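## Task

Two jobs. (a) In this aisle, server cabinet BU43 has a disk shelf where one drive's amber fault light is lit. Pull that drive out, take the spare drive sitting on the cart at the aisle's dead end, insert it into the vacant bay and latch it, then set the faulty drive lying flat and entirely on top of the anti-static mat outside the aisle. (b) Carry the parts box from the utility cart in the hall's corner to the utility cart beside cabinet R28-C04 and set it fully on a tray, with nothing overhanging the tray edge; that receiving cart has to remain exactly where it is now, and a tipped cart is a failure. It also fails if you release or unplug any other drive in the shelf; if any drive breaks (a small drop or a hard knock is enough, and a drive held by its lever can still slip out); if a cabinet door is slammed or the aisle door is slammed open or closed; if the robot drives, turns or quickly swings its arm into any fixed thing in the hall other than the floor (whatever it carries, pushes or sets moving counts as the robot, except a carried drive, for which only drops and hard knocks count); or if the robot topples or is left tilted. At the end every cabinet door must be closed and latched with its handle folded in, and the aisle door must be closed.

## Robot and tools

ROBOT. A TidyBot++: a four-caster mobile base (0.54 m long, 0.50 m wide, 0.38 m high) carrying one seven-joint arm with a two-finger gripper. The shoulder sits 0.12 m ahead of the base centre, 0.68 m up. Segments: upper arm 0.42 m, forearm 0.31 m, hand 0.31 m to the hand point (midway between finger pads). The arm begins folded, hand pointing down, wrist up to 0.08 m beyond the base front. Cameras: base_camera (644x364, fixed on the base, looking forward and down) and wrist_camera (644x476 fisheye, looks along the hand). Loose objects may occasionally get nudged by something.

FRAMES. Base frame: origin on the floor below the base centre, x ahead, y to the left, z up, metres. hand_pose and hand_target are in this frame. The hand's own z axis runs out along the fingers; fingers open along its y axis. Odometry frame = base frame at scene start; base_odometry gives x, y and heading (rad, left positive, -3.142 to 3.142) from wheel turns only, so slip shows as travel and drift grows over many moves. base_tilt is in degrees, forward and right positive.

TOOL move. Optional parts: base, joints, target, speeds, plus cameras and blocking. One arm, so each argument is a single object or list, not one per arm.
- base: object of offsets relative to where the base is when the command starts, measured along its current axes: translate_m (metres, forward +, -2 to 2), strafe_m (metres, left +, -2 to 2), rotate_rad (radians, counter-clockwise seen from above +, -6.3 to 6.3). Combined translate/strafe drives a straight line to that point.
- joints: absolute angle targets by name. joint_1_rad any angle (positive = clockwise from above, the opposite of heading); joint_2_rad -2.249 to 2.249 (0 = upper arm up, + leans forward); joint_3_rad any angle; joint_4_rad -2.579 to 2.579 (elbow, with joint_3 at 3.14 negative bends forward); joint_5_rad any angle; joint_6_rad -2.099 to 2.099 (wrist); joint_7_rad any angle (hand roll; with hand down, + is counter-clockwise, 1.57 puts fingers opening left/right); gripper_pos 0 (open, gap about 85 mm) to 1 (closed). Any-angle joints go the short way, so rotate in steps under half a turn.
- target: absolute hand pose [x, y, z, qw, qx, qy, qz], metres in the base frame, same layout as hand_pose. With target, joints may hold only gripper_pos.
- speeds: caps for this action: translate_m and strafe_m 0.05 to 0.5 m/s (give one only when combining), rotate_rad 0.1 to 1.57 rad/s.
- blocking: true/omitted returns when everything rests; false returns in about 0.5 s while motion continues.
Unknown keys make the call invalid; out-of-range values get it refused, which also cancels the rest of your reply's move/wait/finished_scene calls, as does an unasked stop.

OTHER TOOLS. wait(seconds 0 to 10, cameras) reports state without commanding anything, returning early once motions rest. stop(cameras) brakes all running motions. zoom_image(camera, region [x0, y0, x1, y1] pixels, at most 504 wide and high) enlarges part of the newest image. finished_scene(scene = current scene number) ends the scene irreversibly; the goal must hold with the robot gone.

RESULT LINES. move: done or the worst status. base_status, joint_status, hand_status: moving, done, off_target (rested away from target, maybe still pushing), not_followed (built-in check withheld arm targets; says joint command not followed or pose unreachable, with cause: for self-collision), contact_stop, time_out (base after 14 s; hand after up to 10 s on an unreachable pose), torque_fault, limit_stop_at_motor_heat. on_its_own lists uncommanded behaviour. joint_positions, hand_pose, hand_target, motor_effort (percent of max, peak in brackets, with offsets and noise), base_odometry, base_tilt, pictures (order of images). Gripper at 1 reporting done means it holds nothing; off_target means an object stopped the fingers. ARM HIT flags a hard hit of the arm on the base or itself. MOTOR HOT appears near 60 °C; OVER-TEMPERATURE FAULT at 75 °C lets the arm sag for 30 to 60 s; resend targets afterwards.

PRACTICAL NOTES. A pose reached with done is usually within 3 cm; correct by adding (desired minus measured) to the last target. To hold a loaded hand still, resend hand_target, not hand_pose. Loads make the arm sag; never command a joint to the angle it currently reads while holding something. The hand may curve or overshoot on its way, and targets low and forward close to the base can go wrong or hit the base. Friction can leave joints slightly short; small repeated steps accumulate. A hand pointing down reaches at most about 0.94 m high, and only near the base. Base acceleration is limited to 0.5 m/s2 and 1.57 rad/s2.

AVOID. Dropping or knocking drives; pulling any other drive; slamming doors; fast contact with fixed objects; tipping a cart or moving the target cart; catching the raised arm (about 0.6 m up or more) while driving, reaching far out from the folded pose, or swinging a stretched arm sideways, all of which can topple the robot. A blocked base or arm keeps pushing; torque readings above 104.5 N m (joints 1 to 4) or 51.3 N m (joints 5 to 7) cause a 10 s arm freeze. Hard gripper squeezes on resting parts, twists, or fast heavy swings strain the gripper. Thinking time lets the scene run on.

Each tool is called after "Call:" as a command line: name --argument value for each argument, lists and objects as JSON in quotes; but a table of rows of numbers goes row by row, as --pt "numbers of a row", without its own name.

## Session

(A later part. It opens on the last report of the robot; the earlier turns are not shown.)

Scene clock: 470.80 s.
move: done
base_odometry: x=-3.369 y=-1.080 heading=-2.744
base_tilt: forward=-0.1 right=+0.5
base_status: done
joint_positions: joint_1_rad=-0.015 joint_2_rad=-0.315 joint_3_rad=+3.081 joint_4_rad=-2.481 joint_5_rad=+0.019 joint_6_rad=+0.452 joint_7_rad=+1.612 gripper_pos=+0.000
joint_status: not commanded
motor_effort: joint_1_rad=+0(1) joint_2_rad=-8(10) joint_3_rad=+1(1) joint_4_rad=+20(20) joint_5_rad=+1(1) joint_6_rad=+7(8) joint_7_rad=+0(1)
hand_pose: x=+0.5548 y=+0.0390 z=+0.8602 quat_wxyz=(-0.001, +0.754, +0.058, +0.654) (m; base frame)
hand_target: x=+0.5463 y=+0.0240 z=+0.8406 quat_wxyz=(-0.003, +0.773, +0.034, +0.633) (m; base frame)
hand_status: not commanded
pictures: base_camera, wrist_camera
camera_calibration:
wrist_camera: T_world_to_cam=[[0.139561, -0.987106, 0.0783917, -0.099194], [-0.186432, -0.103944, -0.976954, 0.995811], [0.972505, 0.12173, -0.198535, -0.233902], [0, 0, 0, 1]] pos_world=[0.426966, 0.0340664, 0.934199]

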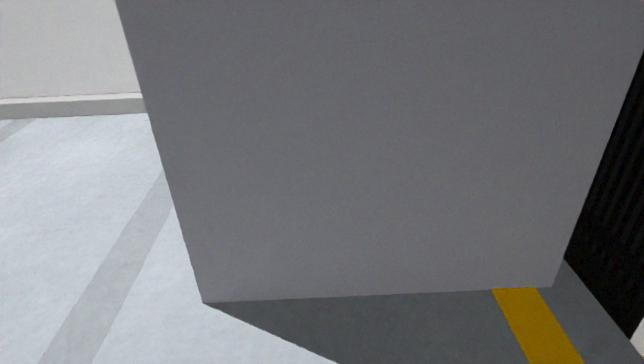

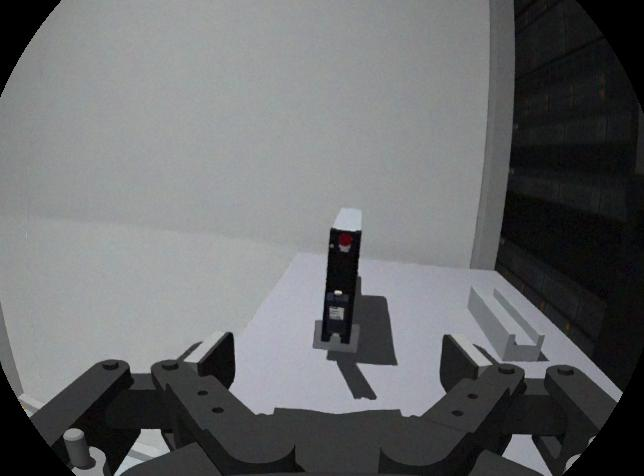

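Call:
move --base '{"translate_m": -0.92, "strafe_m": 0.40}' --speeds '{"translate_m": 0.3}' --cameras '[]'

Call:
move --base '{"rotate_rad": 1.58}' --speeds '{"rotate_rad": 0.5}'

Scene clock: 503.27 s.
move: done
base_odometry: x=-2.365 y=-1.092 heading=-2.744
base_tilt: forward=-0.1 right=+0.5
base_status: done
joint_positions: joint_1_rad=-0.014 joint_2_rad=-0.317 joint_3_rad=+3.083 joint_4_rad=-2.482 joint_5_rad=+0.019 joint_6_rad=+0.451 joint_7_rad=+1.612 gripper_pos=+0.000
joint_status: not commanded
motor_effort: joint_1_rad=-1(1) joint_2_rad=-8(11) joint_3_rad=+1(1) joint_4_rad=+20(20) joint_5_rad=+1(1) joint_6_rad=+7(8) joint_7_rad=+0(1)
hand_pose: x=+0.5544 y=+0.0376 z=+0.8606 quat_wxyz=(+0.000, +0.754, +0.057, +0.654) (m; base frame)
hand_target: x=+0.5463 y=+0.0240 z=+0.8406 quat_wxyz=(-0.003, +0.773, +0.034, +0.633) (m; base frame)
hand_status: not commanded
pictures: none
No camera images: "cameras" was empty.

Scene clock: 507.03 s.
move: done
base_odometry: x=-2.365 y=-1.092 heading=-1.164
base_tilt: forward=+0.0 right=+0.5
base_status: done
joint_positions: joint_1_rad=-0.011 joint_2_rad=-0.317 joint_3_rad=+3.085 joint_4_rad=-2.482 joint_5_rad=+0.019 joint_6_rad=+0.451 joint_7_rad=+1.612 gripper_pos=+0.000
joint_status: not commanded
motor_effort: joint_1_rad=+0(2) joint_2_rad=-8(9) joint_3_rad=+1(2) joint_4_rad=+20(20) joint_5_rad=+1(1) joint_6_rad=+7(8) joint_7_rad=+0(1)
hand_pose: x=+0.5545 y=+0.0356 z=+0.8607 quat_wxyz=(+0.001, +0.754, +0.055, +0.654) (m; base frame)
hand_target: x=+0.5463 y=+0.0240 z=+0.8406 quat_wxyz=(-0.003, +0.773, +0.034, +0.633) (m; base frame)
hand_status: not commanded
pictures: base_camera, wrist_camera
camera_calibration:
wrist_camera: T_world_to_cam=[[0.132468, -0.988171, 0.0772711, -0.0975093], [-0.186414, -0.101405, -0.977224, 0.995935], [0.9735, 0.115046, -0.197642, -0.234202], [0, 0, 0, 1]] pos_world=[0.426568, 0.0315807, 0.934498]

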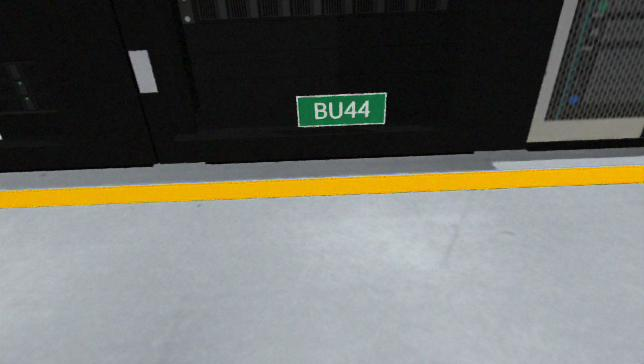

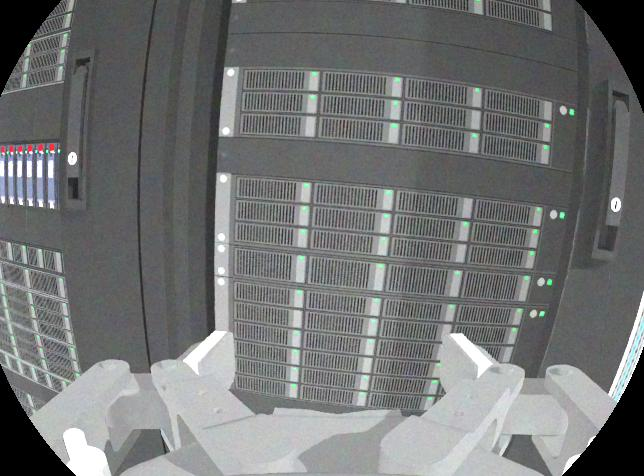

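Call:
move --target '[0.54, 0.36, 0.89, 0, 0.7071, 0, 0.7071]' --cameras '["wrist_camera"]'

Call:
zoom_image --camera "wrist_camera" --region '[220, 60, 460, 300]'

Scene clock: 531.00 s.
move: done
base_odometry: x=-2.365 y=-1.092 heading=-1.164
base_tilt: forward=-0.1 right=+0.5
base_status: not commanded
joint_positions: joint_1_rad=+1.036 joint_2_rad=-1.135 joint_3_rad=+1.924 joint_4_rad=-1.917 joint_5_rad=-0.471 joint_6_rad=-0.115 joint_7_rad=+1.111 gripper_pos=+0.000
joint_status: not commanded
motor_effort: joint_1_rad=-1(2) joint_2_rad=+23(25) joint_3_rad=+18(19) joint_4_rad=+11(22) joint_5_rad=+1(2) joint_6_rad=+6(8) joint_7_rad=+0(1)
hand_pose: x=+0.5364 y=+0.3523 z=+0.9135 quat_wxyz=(+0.033, +0.686, +0.036, +0.726) (m; base frame)
hand_target: x=+0.5400 y=+0.3600 z=+0.8900 quat_wxyz=(+0.000, +0.707, +0.000, +0.707) (m; base frame)
hand_status: done (0.025 m and 6.5 deg from the pose sent, 0.326 m and 10.3 deg at the start)
pictures: wrist_camera
camera_calibration:
wrist_camera: T_world_to_cam=[[0.0509772, -0.992448, 0.111572, 0.227644], [0.00454052, -0.111486, -0.993756, 0.99253], [0.998689, 0.0511655, -0.00117701, -0.413094], [0, 0, 0, 1]] pos_world=[0.396442, 0.357714, 0.960447]

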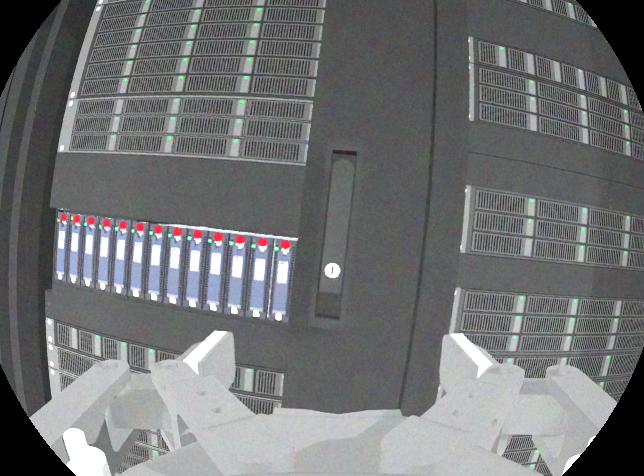

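Scaled by 2.100.

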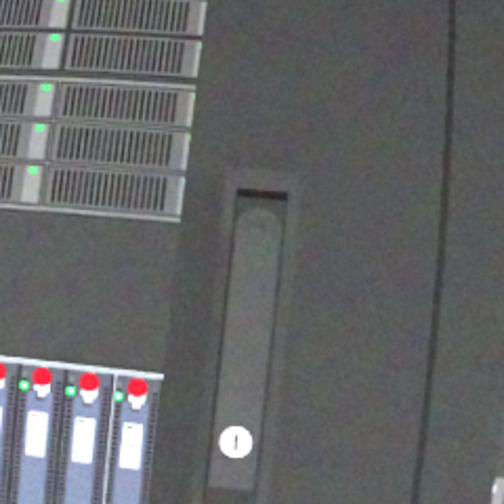

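Call:
move --target '[0.58, 0.22, 0.90, -0.2706, 0.6533, 0.2706, 0.6533]' --cameras '["wrist_camera"]'

Call:
zoom_image --camera "wrist_camera" --region '[220, 60, 460, 300]'

Scene clock: 552.93 s.
move: done
base_odometry: x=-2.365 y=-1.092 heading=-1.164
base_tilt: forward=-0.1 right=+0.5
base_status: not commanded
joint_positions: joint_1_rad=+0.009 joint_2_rad=-0.015 joint_3_rad=+3.132 joint_4_rad=-2.248 joint_5_rad=+0.924 joint_6_rad=+0.937 joint_7_rad=+0.912 gripper_pos=+0.000
joint_status: not commanded
motor_effort: joint_1_rad=+0(2) joint_2_rad=-17(25) joint_3_rad=+0(20) joint_4_rad=+17(21) joint_5_rad=-3(4) joint_6_rad=+6(7) joint_7_rad=+0(1)
hand_pose: x=+0.5987 y=+0.2017 z=+0.9147 quat_wxyz=(-0.237, +0.655, +0.247, +0.673) (m; base frame)
hand_target: x=+0.5800 y=+0.2200 z=+0.9000 quat_wxyz=(-0.271, +0.653, +0.271, +0.653) (m; base frame)
hand_status: done (0.030 m and 5.2 deg from the pose sent, 0.140 m and 45.2 deg at the start)
pictures: wrist_camera
camera_calibration:
wrist_camera: T_world_to_cam=[[0.680489, -0.731978, 0.033793, -0.283466], [-0.00213317, -0.0480963, -0.99884, 0.97253], [0.732755, 0.679628, -0.0342905, -0.404767], [0, 0, 0, 1]] pos_world=[0.491565, 0.114375, 0.967102]

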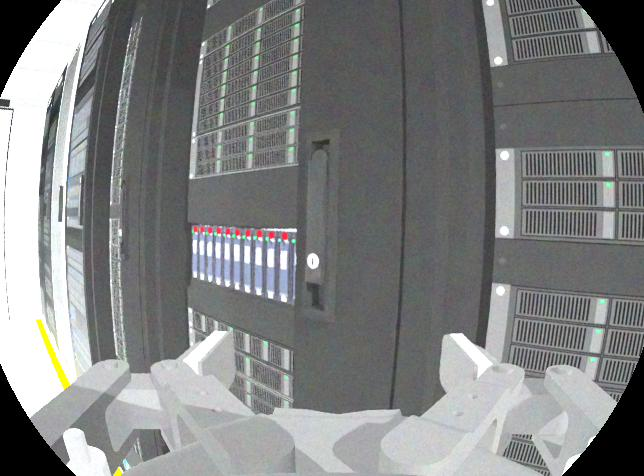

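Scaled by 2.100.

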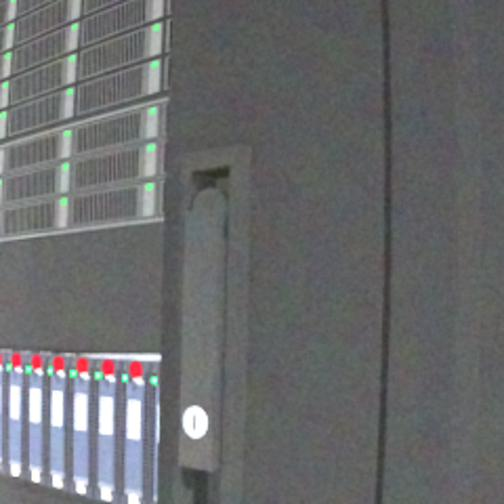

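Call:
zoom_image --camera "wrist_camera" --region '[280, 120, 370, 330]'

Call:
zoom_image --camera "wrist_camera" --region '[290, 240, 350, 330]'

Scaled by 2.400.

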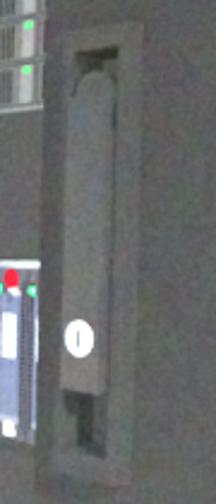

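Scaled by 5.600.

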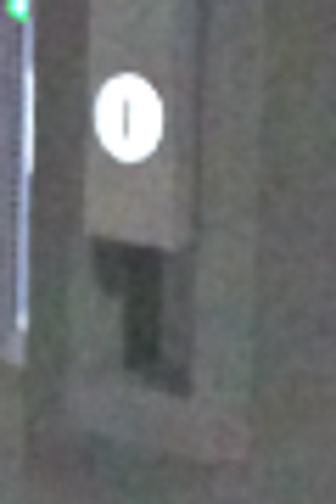

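Call:
move --base '{"strafe_m": 0.2}' --speeds '{"strafe_m": 0.2}' --cameras '[]'

Call:
move --target '[0.60, 0.158, 0.89, 0, 0.7071, 0, 0.7071]'

Scene clock: 624.63 s.
move: done
base_odometry: x=-2.181 y=-1.013 heading=-1.163
base_tilt: forward=+0.0 right=+0.6
base_status: done
joint_positions: joint_1_rad=+0.001 joint_2_rad=-0.015 joint_3_rad=+3.139 joint_4_rad=-2.248 joint_5_rad=+0.929 joint_6_rad=+0.941 joint_7_rad=+0.912 gripper_pos=+0.000
joint_status: not commanded
motor_effort: joint_1_rad=+0(2) joint_2_rad=-17(18) joint_3_rad=+0(2) joint_4_rad=+18(18) joint_5_rad=-3(4) joint_6_rad=+5(6) joint_7_rad=+0(1)
hand_pose: x=+0.5975 y=+0.2033 z=+0.9150 quat_wxyz=(-0.238, +0.654, +0.250, +0.673) (m; base frame)
hand_target: x=+0.5800 y=+0.2200 z=+0.9000 quat_wxyz=(-0.271, +0.653, +0.271, +0.653) (m; base frame)
hand_status: not commanded
pictures: none
No camera images: "cameras" was empty.

Scene clock: 627.17 s.
move: done
base_odometry: x=-2.181 y=-1.013 heading=-1.163
base_tilt: forward=-0.1 right=+0.5
base_status: not commanded
joint_positions: joint_1_rad=-0.379 joint_2_rad=-0.010 joint_3_rad=+2.810 joint_4_rad=-2.284 joint_5_rad=-0.856 joint_6_rad=+0.942 joint_7_rad=+2.164 gripper_pos=+0.000
joint_status: not commanded
motor_effort: joint_1_rad=-1(1) joint_2_rad=-17(18) joint_3_rad=+0(1) joint_4_rad=+17(19) joint_5_rad=+5(5) joint_6_rad=+6(7) joint_7_rad=+0(1)
hand_pose: x=+0.6038 y=+0.1701 z=+0.9068 quat_wxyz=(-0.026, +0.698, +0.013, +0.715) (m; base frame)
hand_target: x=+0.6000 y=+0.1580 z=+0.8900 quat_wxyz=(+0.000, +0.707, +0.000, +0.707) (m; base frame)
hand_status: done (0.021 m and 3.5 deg from the pose sent, 0.052 m and 40.4 deg at the start)
pictures: base_camera, wrist_camera
camera_calibration:
wrist_camera: T_world_to_cam=[[0.104162, -0.994545, -0.00558378, 0.118572], [-0.0266247, 0.0028239, -0.999642, 0.969903], [0.994204, 0.104273, -0.0261853, -0.454692], [0, 0, 0, 1]] pos_world=[0.465529, 0.162598, 0.958311]

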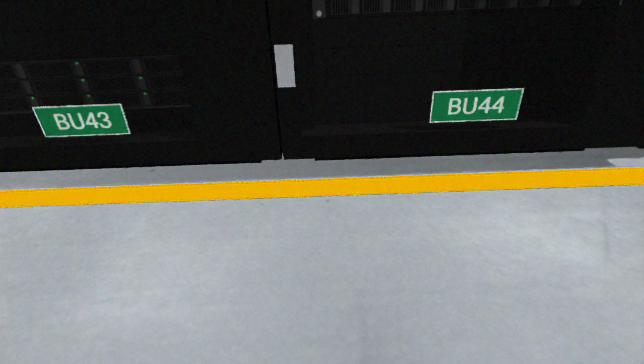

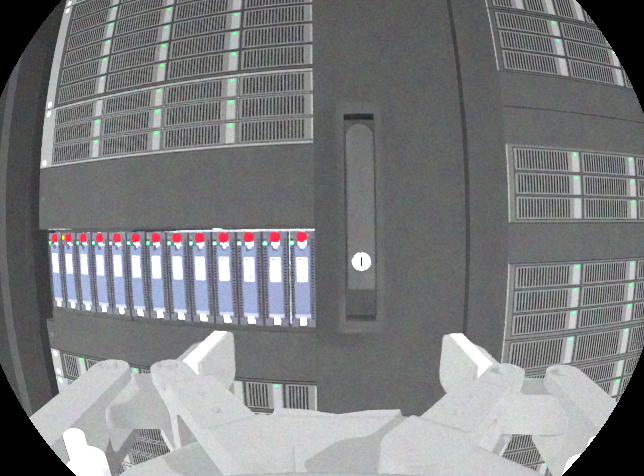

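Call:
move --target '[0.68, 0.147, 0.888, 0.0194, 0.7068, -0.0194, 0.7068]' --joints '{"gripper_pos": 0.5}' --cameras '["wrist_camera"]'

Call:
zoom_image --camera "wrist_camera" --region '[220, 120, 460, 400]'

Scene clock: 646.67 s.
move: done
base_odometry: x=-2.181 y=-1.013 heading=-1.163
base_tilt: forward=-0.1 right=+0.5
base_status: not commanded
joint_positions: joint_1_rad=-0.508 joint_2_rad=+0.140 joint_3_rad=+3.064 joint_4_rad=-2.165 joint_5_rad=-0.858 joint_6_rad=+0.942 joint_7_rad=+2.165 gripper_pos=+0.500
joint_status: all done
motor_effort: joint_1_rad=+0(1) joint_2_rad=-22(23) joint_3_rad=+0(1) joint_4_rad=+17(18) joint_5_rad=+5(5) joint_6_rad=+6(6) joint_7_rad=+0(0)
hand_pose: x=+0.6728 y=+0.1375 z=+0.8862 quat_wxyz=(+0.022, +0.709, -0.030, +0.704) (m; base frame)
hand_target: x=+0.6800 y=+0.1470 z=+0.8880 quat_wxyz=(+0.019, +0.707, -0.019, +0.707) (m; base frame)
hand_status: done (0.012 m and 1.3 deg from the pose sent, 0.082 m and 6.5 deg at the start)
pictures: wrist_camera
camera_calibration:
wrist_camera: T_world_to_cam=[[-0.0224238, -0.999748, -0.000584951, 0.16026], [-0.0583361, 0.00189255, -0.998295, 0.971548], [0.998045, -0.0223515, -0.0583639, -0.477058], [0, 0, 0, 1]] pos_world=[0.536395, 0.147718, 0.942143]

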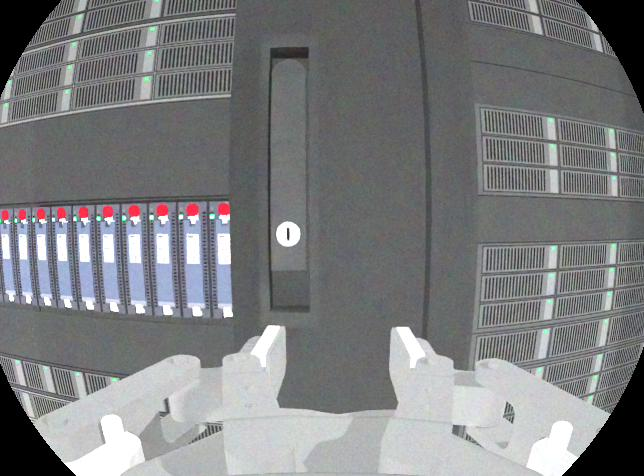

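Scaled by 1.800.

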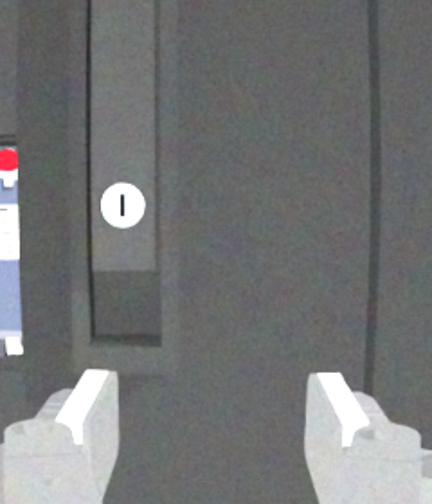

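Call:
move --target '[0.71, 0.165, 0.914, 0, 0.7071, 0, 0.7071]' --joints '{"gripper_pos": 0.5}' --cameras '["wrist_camera"]'

Call:
zoom_image --camera "wrist_camera" --region '[220, 120, 460, 400]'

Scene clock: 667.73 s.
move: done
base_odometry: x=-2.181 y=-1.013 heading=-1.163
base_tilt: forward=-0.1 right=+0.5
base_status: not commanded
joint_positions: joint_1_rad=-0.509 joint_2_rad=+0.145 joint_3_rad=+3.100 joint_4_rad=-2.041 joint_5_rad=-0.854 joint_6_rad=+0.851 joint_7_rad=+2.165 gripper_pos=+0.500
joint_status: all done
motor_effort: joint_1_rad=+0(1) joint_2_rad=-24(24) joint_3_rad=+1(1) joint_4_rad=+18(19) joint_5_rad=+5(5) joint_6_rad=+6(6) joint_7_rad=+0(0)
hand_pose: x=+0.7003 y=+0.1488 z=+0.9233 quat_wxyz=(-0.007, +0.699, -0.045, +0.714) (m; base frame)
hand_target: x=+0.7100 y=+0.1650 z=+0.9140 quat_wxyz=(+0.000, +0.707, +0.000, +0.707) (m; base frame)
hand_status: done (0.021 m and 5.3 deg from the pose sent, 0.054 m and 4.2 deg at the start)
pictures: wrist_camera
camera_calibration:
wrist_camera: T_world_to_cam=[[-0.00194217, -0.998067, -0.0621216, 0.214458], [-0.0276315, 0.0621516, -0.997684, 0.979104], [0.999616, -0.000221161, -0.0276988, -0.534807], [0, 0, 0, 1]] pos_world=[0.562073, 0.153072, 0.975346]

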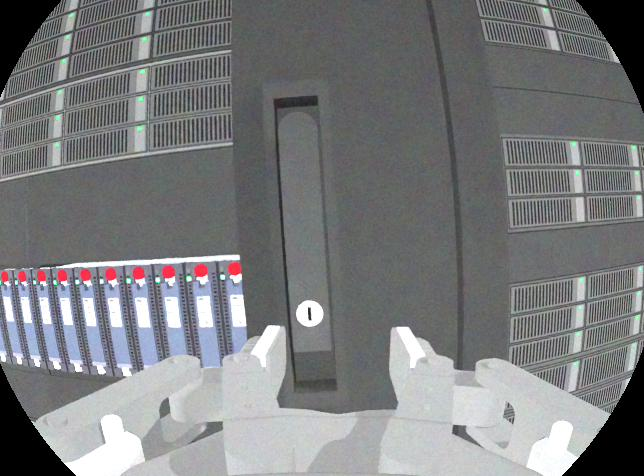

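Scaled by 1.800.

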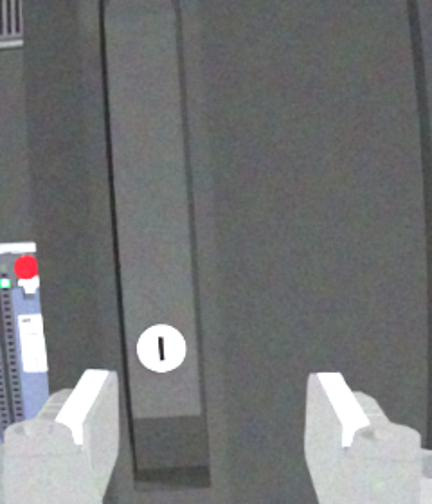

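Call:
move --target '[0.737, 0.176, 0.914, 0, 0.7071, 0, 0.7071]' --joints '{"gripper_pos": 0.5}' --cameras '["wrist_camera"]'

Call:
zoom_image --camera "wrist_camera" --region '[220, 180, 460, 420]'

Scene clock: 679.97 s.
move: done
base_odometry: x=-2.181 y=-1.013 heading=-1.163
base_tilt: forward=-0.1 right=+0.5
base_status: not commanded
joint_positions: joint_1_rad=-0.550 joint_2_rad=+0.210 joint_3_rad=+3.181 joint_4_rad=-1.962 joint_5_rad=-0.854 joint_6_rad=+0.818 joint_7_rad=+2.165 gripper_pos=+0.500
joint_status: all done
motor_effort: joint_1_rad=+0(1) joint_2_rad=-26(27) joint_3_rad=+1(1) joint_4_rad=+19(19) joint_5_rad=+5(5) joint_6_rad=+6(6) joint_7_rad=+0(0)
hand_pose: x=+0.7310 y=+0.1508 z=+0.9194 quat_wxyz=(+0.001, +0.701, -0.049, +0.712) (m; base frame)
hand_target: x=+0.7370 y=+0.1760 z=+0.9140 quat_wxyz=(+0.000, +0.707, +0.000, +0.707) (m; base frame)
hand_status: done (0.026 m and 5.7 deg from the pose sent, 0.047 m and 5.3 deg at the start)
pictures: wrist_camera
camera_calibration:
wrist_camera: T_world_to_cam=[[-0.0198615, -0.998135, -0.0577221, 0.225304], [-0.0340931, 0.0583761, -0.997712, 0.981348], [0.999221, -0.0178482, -0.0351889, -0.555764], [0, 0, 0, 1]] pos_world=[0.593263, 0.157678, 0.972551]

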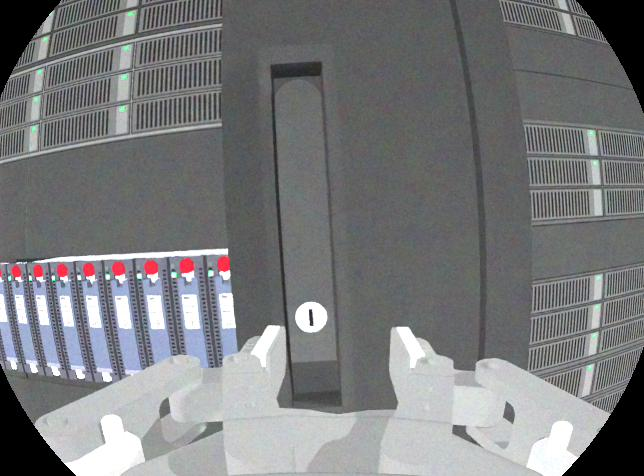

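Scaled by 2.100.

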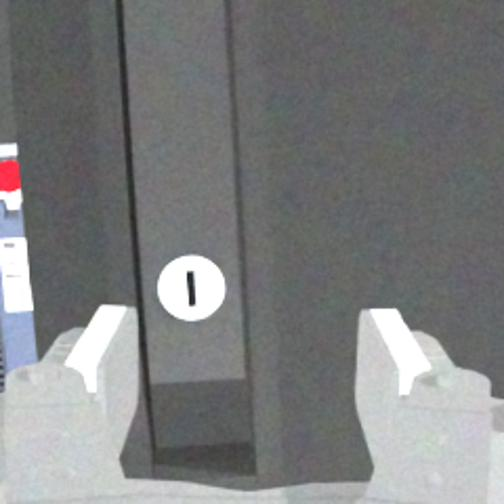

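Call:
move --target '[0.737, 0.192, 0.914, 0, 0.7071, 0, 0.7071]' --joints '{"gripper_pos": 0.55}' --cameras '["wrist_camera"]'

Call:
zoom_image --camera "wrist_camera" --region '[220, 180, 460, 420]'

Scene clock: 687.90 s.
move: done
base_odometry: x=-2.181 y=-1.013 heading=-1.163
base_tilt: forward=-0.1 right=+0.5
base_status: not commanded
joint_positions: joint_1_rad=-0.600 joint_2_rad=+0.224 joint_3_rad=+3.192 joint_4_rad=-1.941 joint_5_rad=-0.854 joint_6_rad=+0.818 joint_7_rad=+2.184 gripper_pos=+0.550
joint_status: all done
motor_effort: joint_1_rad=+0(2) joint_2_rad=-26(27) joint_3_rad=+1(2) joint_4_rad=+18(19) joint_5_rad=+5(5) joint_6_rad=+6(6) joint_7_rad=+0(1)
hand_pose: x=+0.7303 y=+0.1790 z=+0.9229 quat_wxyz=(-0.008, +0.699, -0.030, +0.714) (m; base frame)
hand_target: x=+0.7370 y=+0.1920 z=+0.9140 quat_wxyz=(+0.000, +0.707, +0.000, +0.707) (m; base frame)
hand_status: done (0.017 m and 3.7 deg from the pose sent, 0.042 m and 5.7 deg at the start)
pictures: wrist_camera
camera_calibration:
wrist_camera: T_world_to_cam=[[0.0195668, -0.998957, -0.0412657, 0.209843], [-0.0286862, 0.0406956, -0.99876, 0.983226], [0.999397, 0.0207263, -0.02786, -0.568303], [0, 0, 0, 1]] pos_world=[0.592059, 0.18139, 0.974833]

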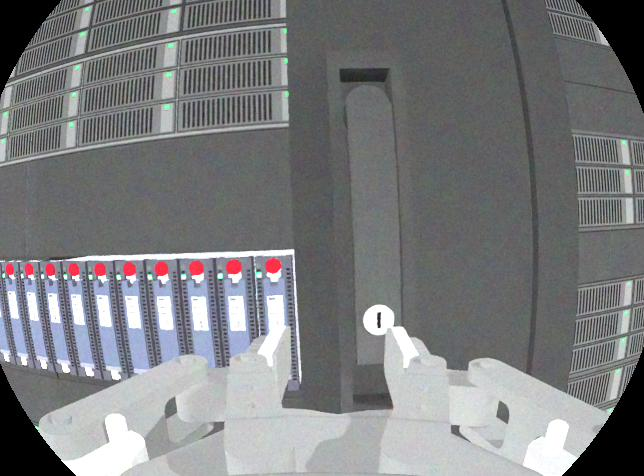

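Scaled by 2.100.

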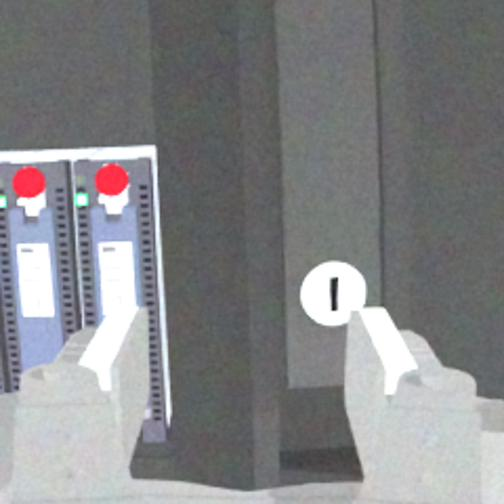

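Call:
move --base '{"strafe_m": -0.018}' --speeds '{"strafe_m": 0.1}' --cameras '["wrist_camera"]'

Call:
zoom_image --camera "wrist_camera" --region '[220, 180, 460, 420]'

Scene clock: 698.17 s.
move: done
base_odometry: x=-2.198 y=-1.021 heading=-1.163
base_tilt: forward=-0.1 right=+0.5
base_status: done
joint_positions: joint_1_rad=-0.604 joint_2_rad=+0.228 joint_3_rad=+3.198 joint_4_rad=-1.940 joint_5_rad=-0.854 joint_6_rad=+0.818 joint_7_rad=+2.184 gripper_pos=+0.550
joint_status: not commanded
motor_effort: joint_1_rad=-1(3) joint_2_rad=-27(28) joint_3_rad=+1(3) joint_4_rad=+19(19) joint_5_rad=+5(6) joint_6_rad=+6(6) joint_7_rad=+0(1)
hand_pose: x=+0.7313 y=+0.1792 z=+0.9208 quat_wxyz=(-0.006, +0.700, -0.029, +0.714) (m; base frame)
hand_target: x=+0.7370 y=+0.1920 z=+0.9140 quat_wxyz=(+0.000, +0.707, +0.000, +0.707) (m; base frame)
hand_status: not commanded
pictures: wrist_camera
camera_calibration:
wrist_camera: T_world_to_cam=[[0.0183412, -0.999106, -0.0380848, 0.207898], [-0.0310683, 0.0375033, -0.998813, 0.983486], [0.999349, 0.0195027, -0.0303527, -0.56678], [0, 0, 0, 1]] pos_world=[0.593153, 0.181882, 0.973033]

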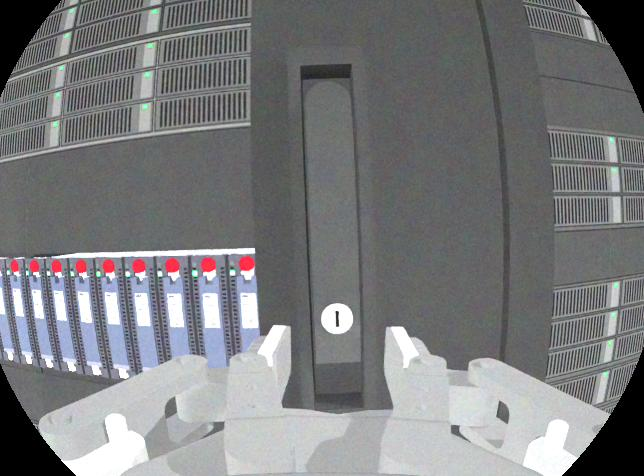

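Scaled by 2.100.

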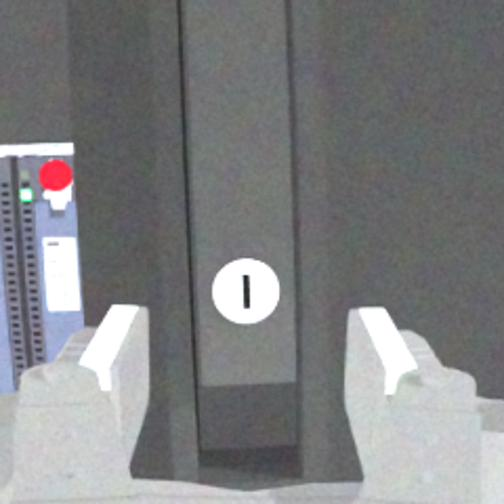

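Call:
move --base '{"translate_m": 0.012}' --speeds '{"translate_m": 0.05}' --cameras '["wrist_camera"]'

Call:
zoom_image --camera "wrist_camera" --region '[260, 240, 420, 420]'

Scene clock: 713.47 s.
move: done
base_odometry: x=-2.193 y=-1.031 heading=-1.163
base_tilt: forward=+0.0 right=+0.5
base_status: done
joint_positions: joint_1_rad=-0.604 joint_2_rad=+0.231 joint_3_rad=+3.198 joint_4_rad=-1.940 joint_5_rad=-0.854 joint_6_rad=+0.818 joint_7_rad=+2.184 gripper_pos=+0.550
joint_status: not commanded
motor_effort: joint_1_rad=-1(2) joint_2_rad=-27(29) joint_3_rad=+1(3) joint_4_rad=+18(20) joint_5_rad=+5(5) joint_6_rad=+6(6) joint_7_rad=+0(0)
hand_pose: x=+0.7319 y=+0.1796 z=+0.9195 quat_wxyz=(-0.006, +0.700, -0.028, +0.713) (m; base frame)
hand_target: x=+0.7370 y=+0.1920 z=+0.9140 quat_wxyz=(+0.000, +0.707, +0.000, +0.707) (m; base frame)
hand_status: not commanded
pictures: wrist_camera
camera_calibration:
wrist_camera: T_world_to_cam=[[0.0181104, -0.999154, -0.0369099, 0.207347], [-0.0326343, 0.0363056, -0.998808, 0.983634], [0.999303, 0.0192934, -0.0319492, -0.565898], [0, 0, 0, 1]] pos_world=[0.593849, 0.182379, 0.972034]

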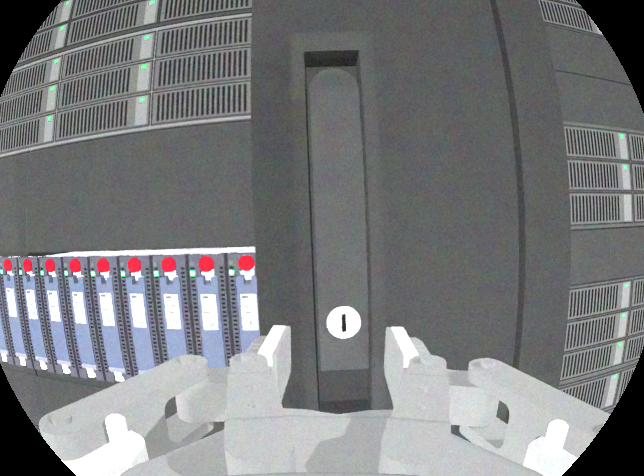

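Scaled by 2.800.

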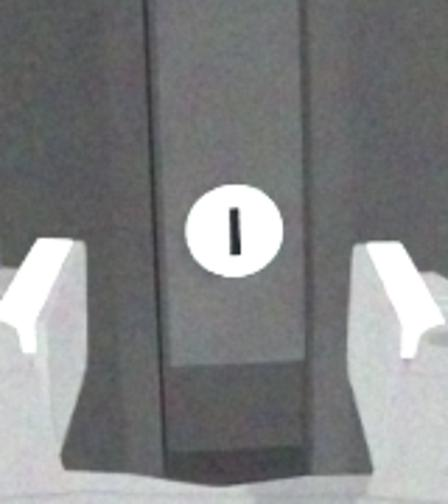

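Call:
move --joints '{"gripper_pos": 0.7}' --cameras '["wrist_camera"]'

Call:
zoom_image --camera "wrist_camera" --region '[260, 240, 420, 420]'

Scene clock: 728.43 s.
move: done
base_odometry: x=-2.193 y=-1.031 heading=-1.163
base_tilt: forward=+0.0 right=+0.4
base_status: not commanded
joint_positions: joint_1_rad=-0.604 joint_2_rad=+0.231 joint_3_rad=+3.198 joint_4_rad=-1.940 joint_5_rad=-0.854 joint_6_rad=+0.818 joint_7_rad=+2.184 gripper_pos=+0.700
joint_status: all done
motor_effort: joint_1_rad=-1(1) joint_2_rad=-27(27) joint_3_rad=+1(1) joint_4_rad=+18(19) joint_5_rad=+5(5) joint_6_rad=+6(6) joint_7_rad=+0(0)
hand_pose: x=+0.7319 y=+0.1796 z=+0.9195 quat_wxyz=(-0.006, +0.700, -0.028, +0.713) (m; base frame)
hand_target: x=+0.7370 y=+0.1920 z=+0.9140 quat_wxyz=(+0.000, +0.707, +0.000, +0.707) (m; base frame)
hand_status: not commanded
pictures: wrist_camera
camera_calibration:
wrist_camera: T_world_to_cam=[[0.0181104, -0.999154, -0.0369099, 0.207347], [-0.0326343, 0.0363056, -0.998808, 0.983634], [0.999303, 0.0192934, -0.0319492, -0.565898], [0, 0, 0, 1]] pos_world=[0.593849, 0.182379, 0.972034]

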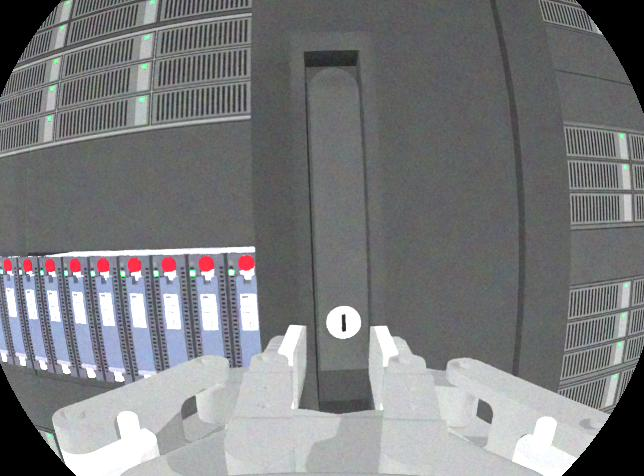

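Scaled by 2.800.

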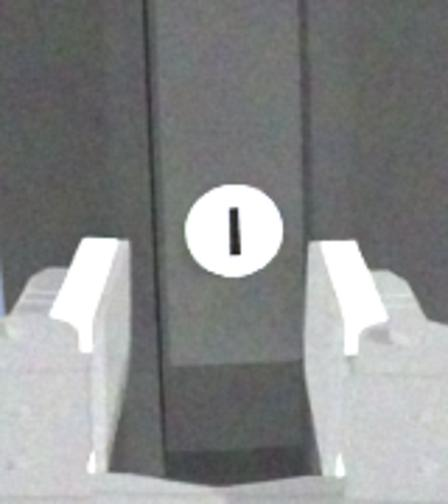

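Call:
move --base '{"translate_m": 0.012, "strafe_m": -0.002}' --speeds '{"translate_m": 0.05}' --cameras '["wrist_camera"]'

Call:
zoom_image --camera "wrist_camera" --region '[260, 240, 420, 420]'

Scene clock: 736.33 s.
move: done
base_odometry: x=-2.190 y=-1.043 heading=-1.163
base_tilt: forward=+0.0 right=+0.5
base_status: done
joint_positions: joint_1_rad=-0.613 joint_2_rad=+0.213 joint_3_rad=+3.198 joint_4_rad=-1.961 joint_5_rad=-0.854 joint_6_rad=+0.818 joint_7_rad=+2.184 gripper_pos=+0.700
joint_status: not commanded
motor_effort: joint_1_rad=+2(4) joint_2_rad=-19(27) joint_3_rad=+2(4) joint_4_rad=+27(30) joint_5_rad=+8(9) joint_6_rad=+4(6) joint_7_rad=+0(0)
hand_pose: x=+0.7237 y=+0.1805 z=+0.9192 quat_wxyz=(-0.008, +0.702, -0.025, +0.712) (m; base frame)
hand_target: x=+0.7370 y=+0.1920 z=+0.9140 quat_wxyz=(+0.000, +0.707, +0.000, +0.707) (m; base frame)
hand_status: not commanded
pictures: wrist_camera
camera_calibration:
wrist_camera: T_world_to_cam=[[0.0267064, -0.998994, -0.0360251, 0.201266], [-0.0364185, 0.0350417, -0.998722, 0.985947], [0.99898, 0.0279842, -0.0354461, -0.555769], [0, 0, 0, 1]] pos_world=[0.585734, 0.182067, 0.972237]

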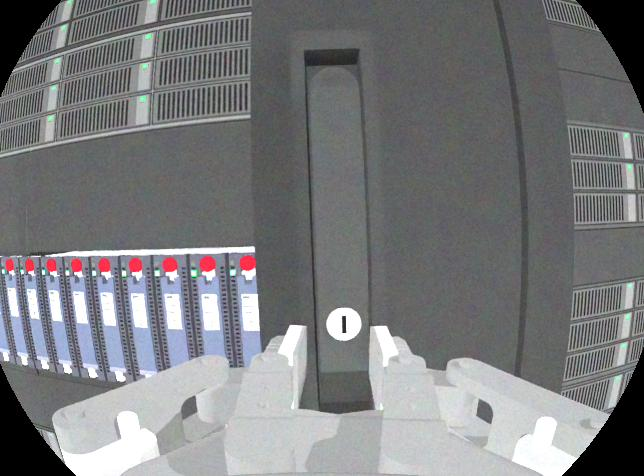

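Scaled by 2.800.

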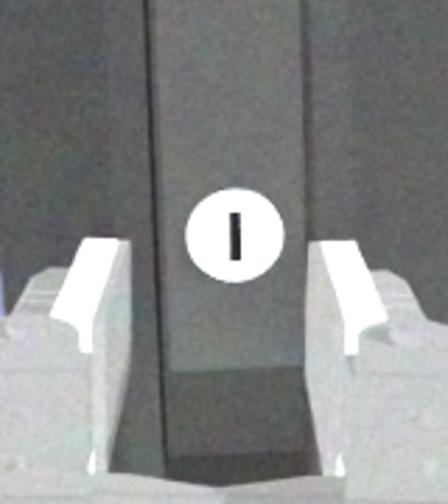

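Call:
move --base '{"translate_m": -0.005, "strafe_m": -0.002}' --speeds '{"translate_m": 0.05}' --cameras '[]'

Call:
move --joints '{"gripper_pos": 0.8}' --cameras '["wrist_camera"]'

Call:
zoom_image --camera "wrist_camera" --region '[260, 240, 420, 420]'

Scene clock: 747.47 s.
move: done
base_odometry: x=-2.194 y=-1.039 heading=-1.163
base_tilt: forward=+0.0 right=+0.6
base_status: done
joint_positions: joint_1_rad=-0.612 joint_2_rad=+0.224 joint_3_rad=+3.199 joint_4_rad=-1.945 joint_5_rad=-0.854 joint_6_rad=+0.817 joint_7_rad=+2.184 gripper_pos=+0.700
joint_status: not commanded
motor_effort: joint_1_rad=+0(3) joint_2_rad=-23(28) joint_3_rad=+2(3) joint_4_rad=+21(29) joint_5_rad=+6(9) joint_6_rad=+5(6) joint_7_rad=+0(0)
hand_pose: x=+0.7285 y=+0.1823 z=+0.9208 quat_wxyz=(-0.008, +0.700, -0.026, +0.713) (m; base frame)
hand_target: x=+0.7370 y=+0.1920 z=+0.9140 quat_wxyz=(+0.000, +0.707, +0.000, +0.707) (m; base frame)
hand_status: not commanded
pictures: none
No camera images: "cameras" was empty.

Scene clock: 748.00 s.
move: done
base_odometry: x=-2.194 y=-1.039 heading=-1.163
base_tilt: forward=-0.1 right=+0.5
base_status: not commanded
joint_positions: joint_1_rad=-0.612 joint_2_rad=+0.222 joint_3_rad=+3.201 joint_4_rad=-1.948 joint_5_rad=-0.854 joint_6_rad=+0.817 joint_7_rad=+2.184 gripper_pos=+0.790
joint_status: all done
motor_effort: joint_1_rad=+0(4) joint_2_rad=-21(24) joint_3_rad=+2(5) joint_4_rad=+23(28) joint_5_rad=+6(9) joint_6_rad=+4(7) joint_7_rad=-1(1)
hand_pose: x=+0.7280 y=+0.1812 z=+0.9204 quat_wxyz=(-0.007, +0.701, -0.026, +0.713) (m; base frame)
hand_target: x=+0.7370 y=+0.1920 z=+0.9140 quat_wxyz=(+0.000, +0.707, +0.000, +0.707) (m; base frame)
hand_status: not commanded
pictures: wrist_camera
camera_calibration:
wrist_camera: T_world_to_cam=[[0.0241154, -0.999051, -0.0362702, 0.204162], [-0.0331356, 0.035462, -0.998822, 0.984937], [0.99916, 0.0252889, -0.032249, -0.562704], [0, 0, 0, 1]] pos_world=[0.589944, 0.18327, 0.973034]

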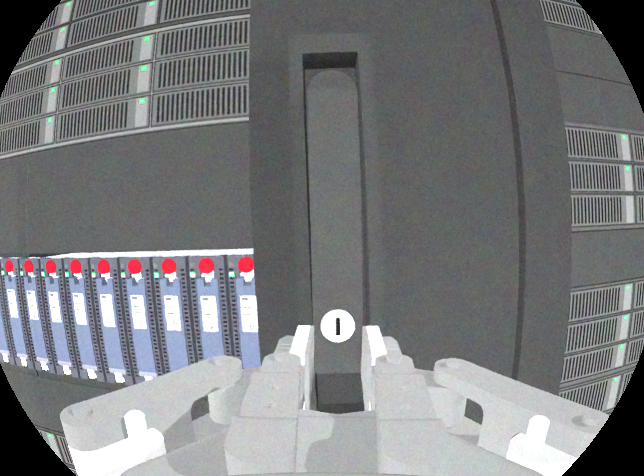

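Scaled by 2.800.

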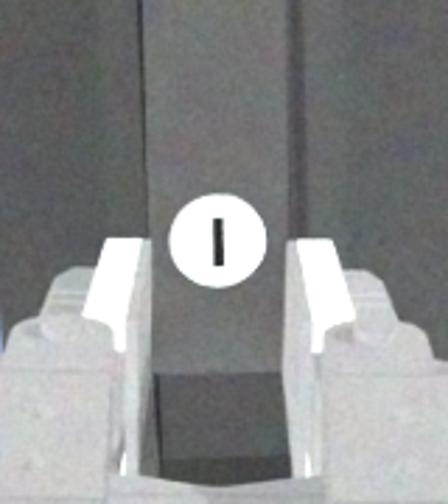

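Call:
move --joints '{"gripper_pos": 1.0}' --cameras '["wrist_camera"]'

Call:
zoom_image --camera "wrist_camera" --region '[260, 240, 420, 420]'

Scene clock: 755.33 s.
move: off_target
base_odometry: x=-2.194 y=-1.039 heading=-1.163
base_tilt: forward=-0.1 right=+0.5
base_status: not commanded
joint_positions: joint_1_rad=-0.612 joint_2_rad=+0.222 joint_3_rad=+3.201 joint_4_rad=-1.948 joint_5_rad=-0.854 joint_6_rad=+0.817 joint_7_rad=+2.184 gripper_pos=+0.822
joint_status: gripper_pos off_target (ended at +0.822, target +1.000)
motor_effort: joint_1_rad=+2(2) joint_2_rad=-20(22) joint_3_rad=+2(3) joint_4_rad=+25(26) joint_5_rad=+6(7) joint_6_rad=+4(4) joint_7_rad=-1(1)
hand_pose: x=+0.7279 y=+0.1813 z=+0.9203 quat_wxyz=(-0.008, +0.701, -0.026, +0.713) (m; base frame)
hand_target: x=+0.7370 y=+0.1920 z=+0.9140 quat_wxyz=(+0.000, +0.707, +0.000, +0.707) (m; base frame)
hand_status: not commanded
pictures: wrist_camera
camera_calibration:
wrist_camera: T_world_to_cam=[[0.0243067, -0.99905, -0.0361798, 0.203959], [-0.0334396, 0.0353577, -0.998815, 0.985026], [0.999145, 0.0254878, -0.0325484, -0.562343], [0, 0, 0, 1]] pos_world=[0.589844, 0.18327, 0.972935]

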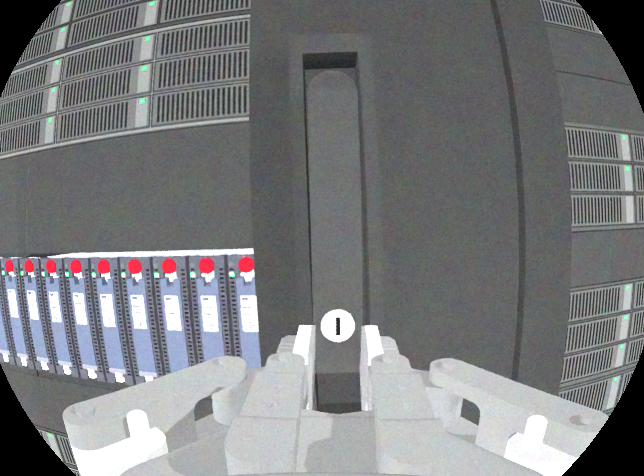

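Scaled by 2.800.

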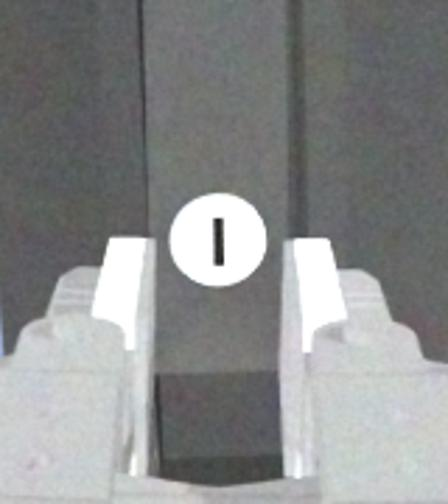

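Call:
move --base '{"translate_m": -0.03}' --speeds '{"translate_m": 0.05}' --cameras '["wrist_camera"]'

Call:
zoom_image --camera "wrist_camera" --region '[220, 40, 460, 420]'

Scene clock: 763.60 s.
move: done
base_odometry: x=-2.206 y=-1.011 heading=-1.163
base_tilt: forward=-0.1 right=+0.5
base_status: done
joint_positions: joint_1_rad=-0.609 joint_2_rad=+0.241 joint_3_rad=+3.203 joint_4_rad=-1.922 joint_5_rad=-0.854 joint_6_rad=+0.815 joint_7_rad=+2.184 gripper_pos=+0.825
joint_status: not commanded
motor_effort: joint_1_rad=+0(4) joint_2_rad=-26(29) joint_3_rad=+1(3) joint_4_rad=+15(24) joint_5_rad=+2(6) joint_6_rad=+5(7) joint_7_rad=-1(1)
hand_pose: x=+0.7363 y=+0.1834 z=+0.9219 quat_wxyz=(-0.007, +0.699, -0.028, +0.715) (m; base frame)
hand_target: x=+0.7370 y=+0.1920 z=+0.9140 quat_wxyz=(+0.000, +0.707, +0.000, +0.707) (m; base frame)
hand_status: not commanded
pictures: wrist_camera
camera_calibration:
wrist_camera: T_world_to_cam=[[0.0200701, -0.999074, -0.0380548, 0.210762], [-0.0277321, 0.0374915, -0.998912, 0.982284], [0.999414, 0.0211036, -0.0269539, -0.575288], [0, 0, 0, 1]] pos_world=[0.597962, 0.18588, 0.97373]

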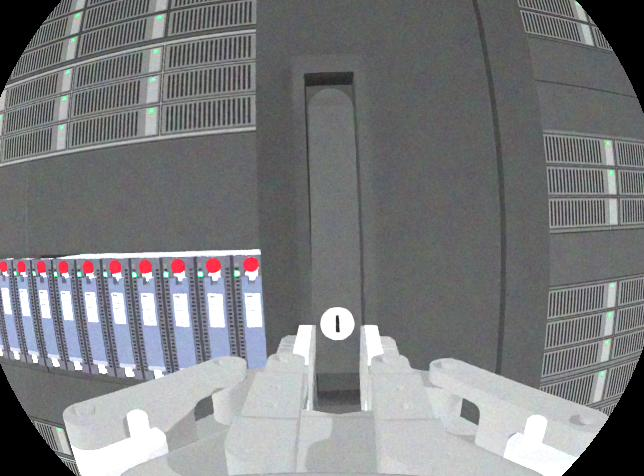

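Scaled by 1.326.

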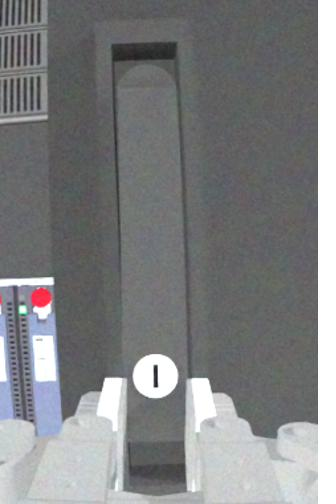

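Call:
move --base '{"translate_m": -0.03}' --speeds '{"translate_m": 0.05}' --cameras '["wrist_camera"]'

Call:
zoom_image --camera "wrist_camera" --region '[220, 40, 460, 420]'

Scene clock: 773.87 s.
move: done
base_odometry: x=-2.218 y=-0.984 heading=-1.163
base_tilt: forward=-0.1 right=+0.5
base_status: done
joint_positions: joint_1_rad=-0.609 joint_2_rad=+0.241 joint_3_rad=+3.203 joint_4_rad=-1.909 joint_5_rad=-0.854 joint_6_rad=+0.814 joint_7_rad=+2.184 gripper_pos=+0.832
joint_status: not commanded
motor_effort: joint_1_rad=-1(2) joint_2_rad=-25(31) joint_3_rad=+0(2) joint_4_rad=+16(16) joint_5_rad=+3(3) joint_6_rad=+4(7) joint_7_rad=+0(1)
hand_pose: x=+0.7381 y=+0.1847 z=+0.9290 quat_wxyz=(-0.010, +0.695, -0.031, +0.719) (m; base frame)
hand_target: x=+0.7370 y=+0.1920 z=+0.9140 quat_wxyz=(+0.000, +0.707, +0.000, +0.707) (m; base frame)
hand_status: not commanded
pictures: wrist_camera
camera_calibration:
wrist_camera: T_world_to_cam=[[0.0211369, -0.998757, -0.0451351, 0.218005], [-0.0164356, 0.044792, -0.998861, 0.979693], [0.999641, 0.0218547, -0.0154684, -0.587911], [0, 0, 0, 1]] pos_world=[0.599194, 0.186701, 0.979323]

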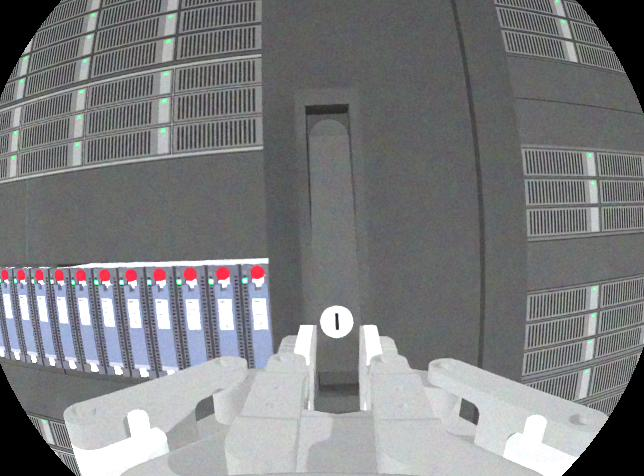

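Scaled by 1.326.

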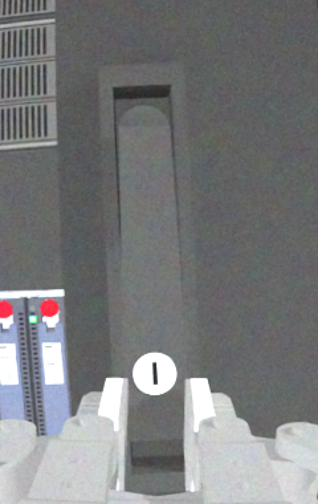

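Call:
move --base '{"translate_m": -0.03}' --speeds '{"translate_m": 0.05}' --target '[0.737, 0.192, 0.932, 0, 0.7071, 0, 0.7071]' --cameras '["wrist_camera"]'

Call:
zoom_image --camera "wrist_camera" --region '[220, 40, 460, 420]'

Scene clock: 781.67 s.
move: done
base_odometry: x=-2.230 y=-0.956 heading=-1.163
base_tilt: forward=-0.1 right=+0.5
base_status: done
joint_positions: joint_1_rad=-0.596 joint_2_rad=+0.237 joint_3_rad=+3.202 joint_4_rad=-1.874 joint_5_rad=-0.857 joint_6_rad=+0.786 joint_7_rad=+2.249 gripper_pos=+0.842
joint_status: not commanded
motor_effort: joint_1_rad=-3(4) joint_2_rad=-27(31) joint_3_rad=-2(2) joint_4_rad=+13(17) joint_5_rad=+3(5) joint_6_rad=+4(6) joint_7_rad=+0(1)
hand_pose: x=+0.7445 y=+0.1846 z=+0.9420 quat_wxyz=(+0.004, +0.692, -0.015, +0.722) (m; base frame)
hand_target: x=+0.7370 y=+0.1920 z=+0.9320 quat_wxyz=(+0.000, +0.707, +0.000, +0.707) (m; base frame)
hand_status: done (0.015 m and 3.0 deg from the pose sent, 0.008 m and 4.2 deg at the start)
pictures: wrist_camera
camera_calibration:
wrist_camera: T_world_to_cam=[[0.0235276, -0.999719, -0.00279303, 0.176851], [-0.0096432, 0.00256673, -0.99995, 0.996597], [0.999677, 0.0235533, -0.00958011, -0.600057], [0, 0, 0, 1]] pos_world=[0.605313, 0.188376, 0.991293]

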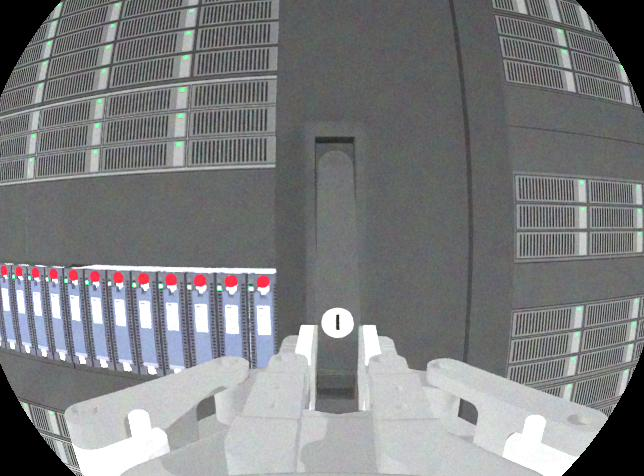

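Scaled by 1.326.

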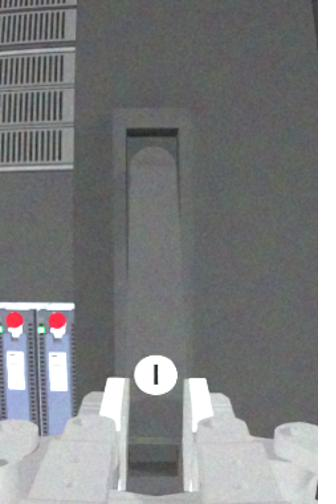

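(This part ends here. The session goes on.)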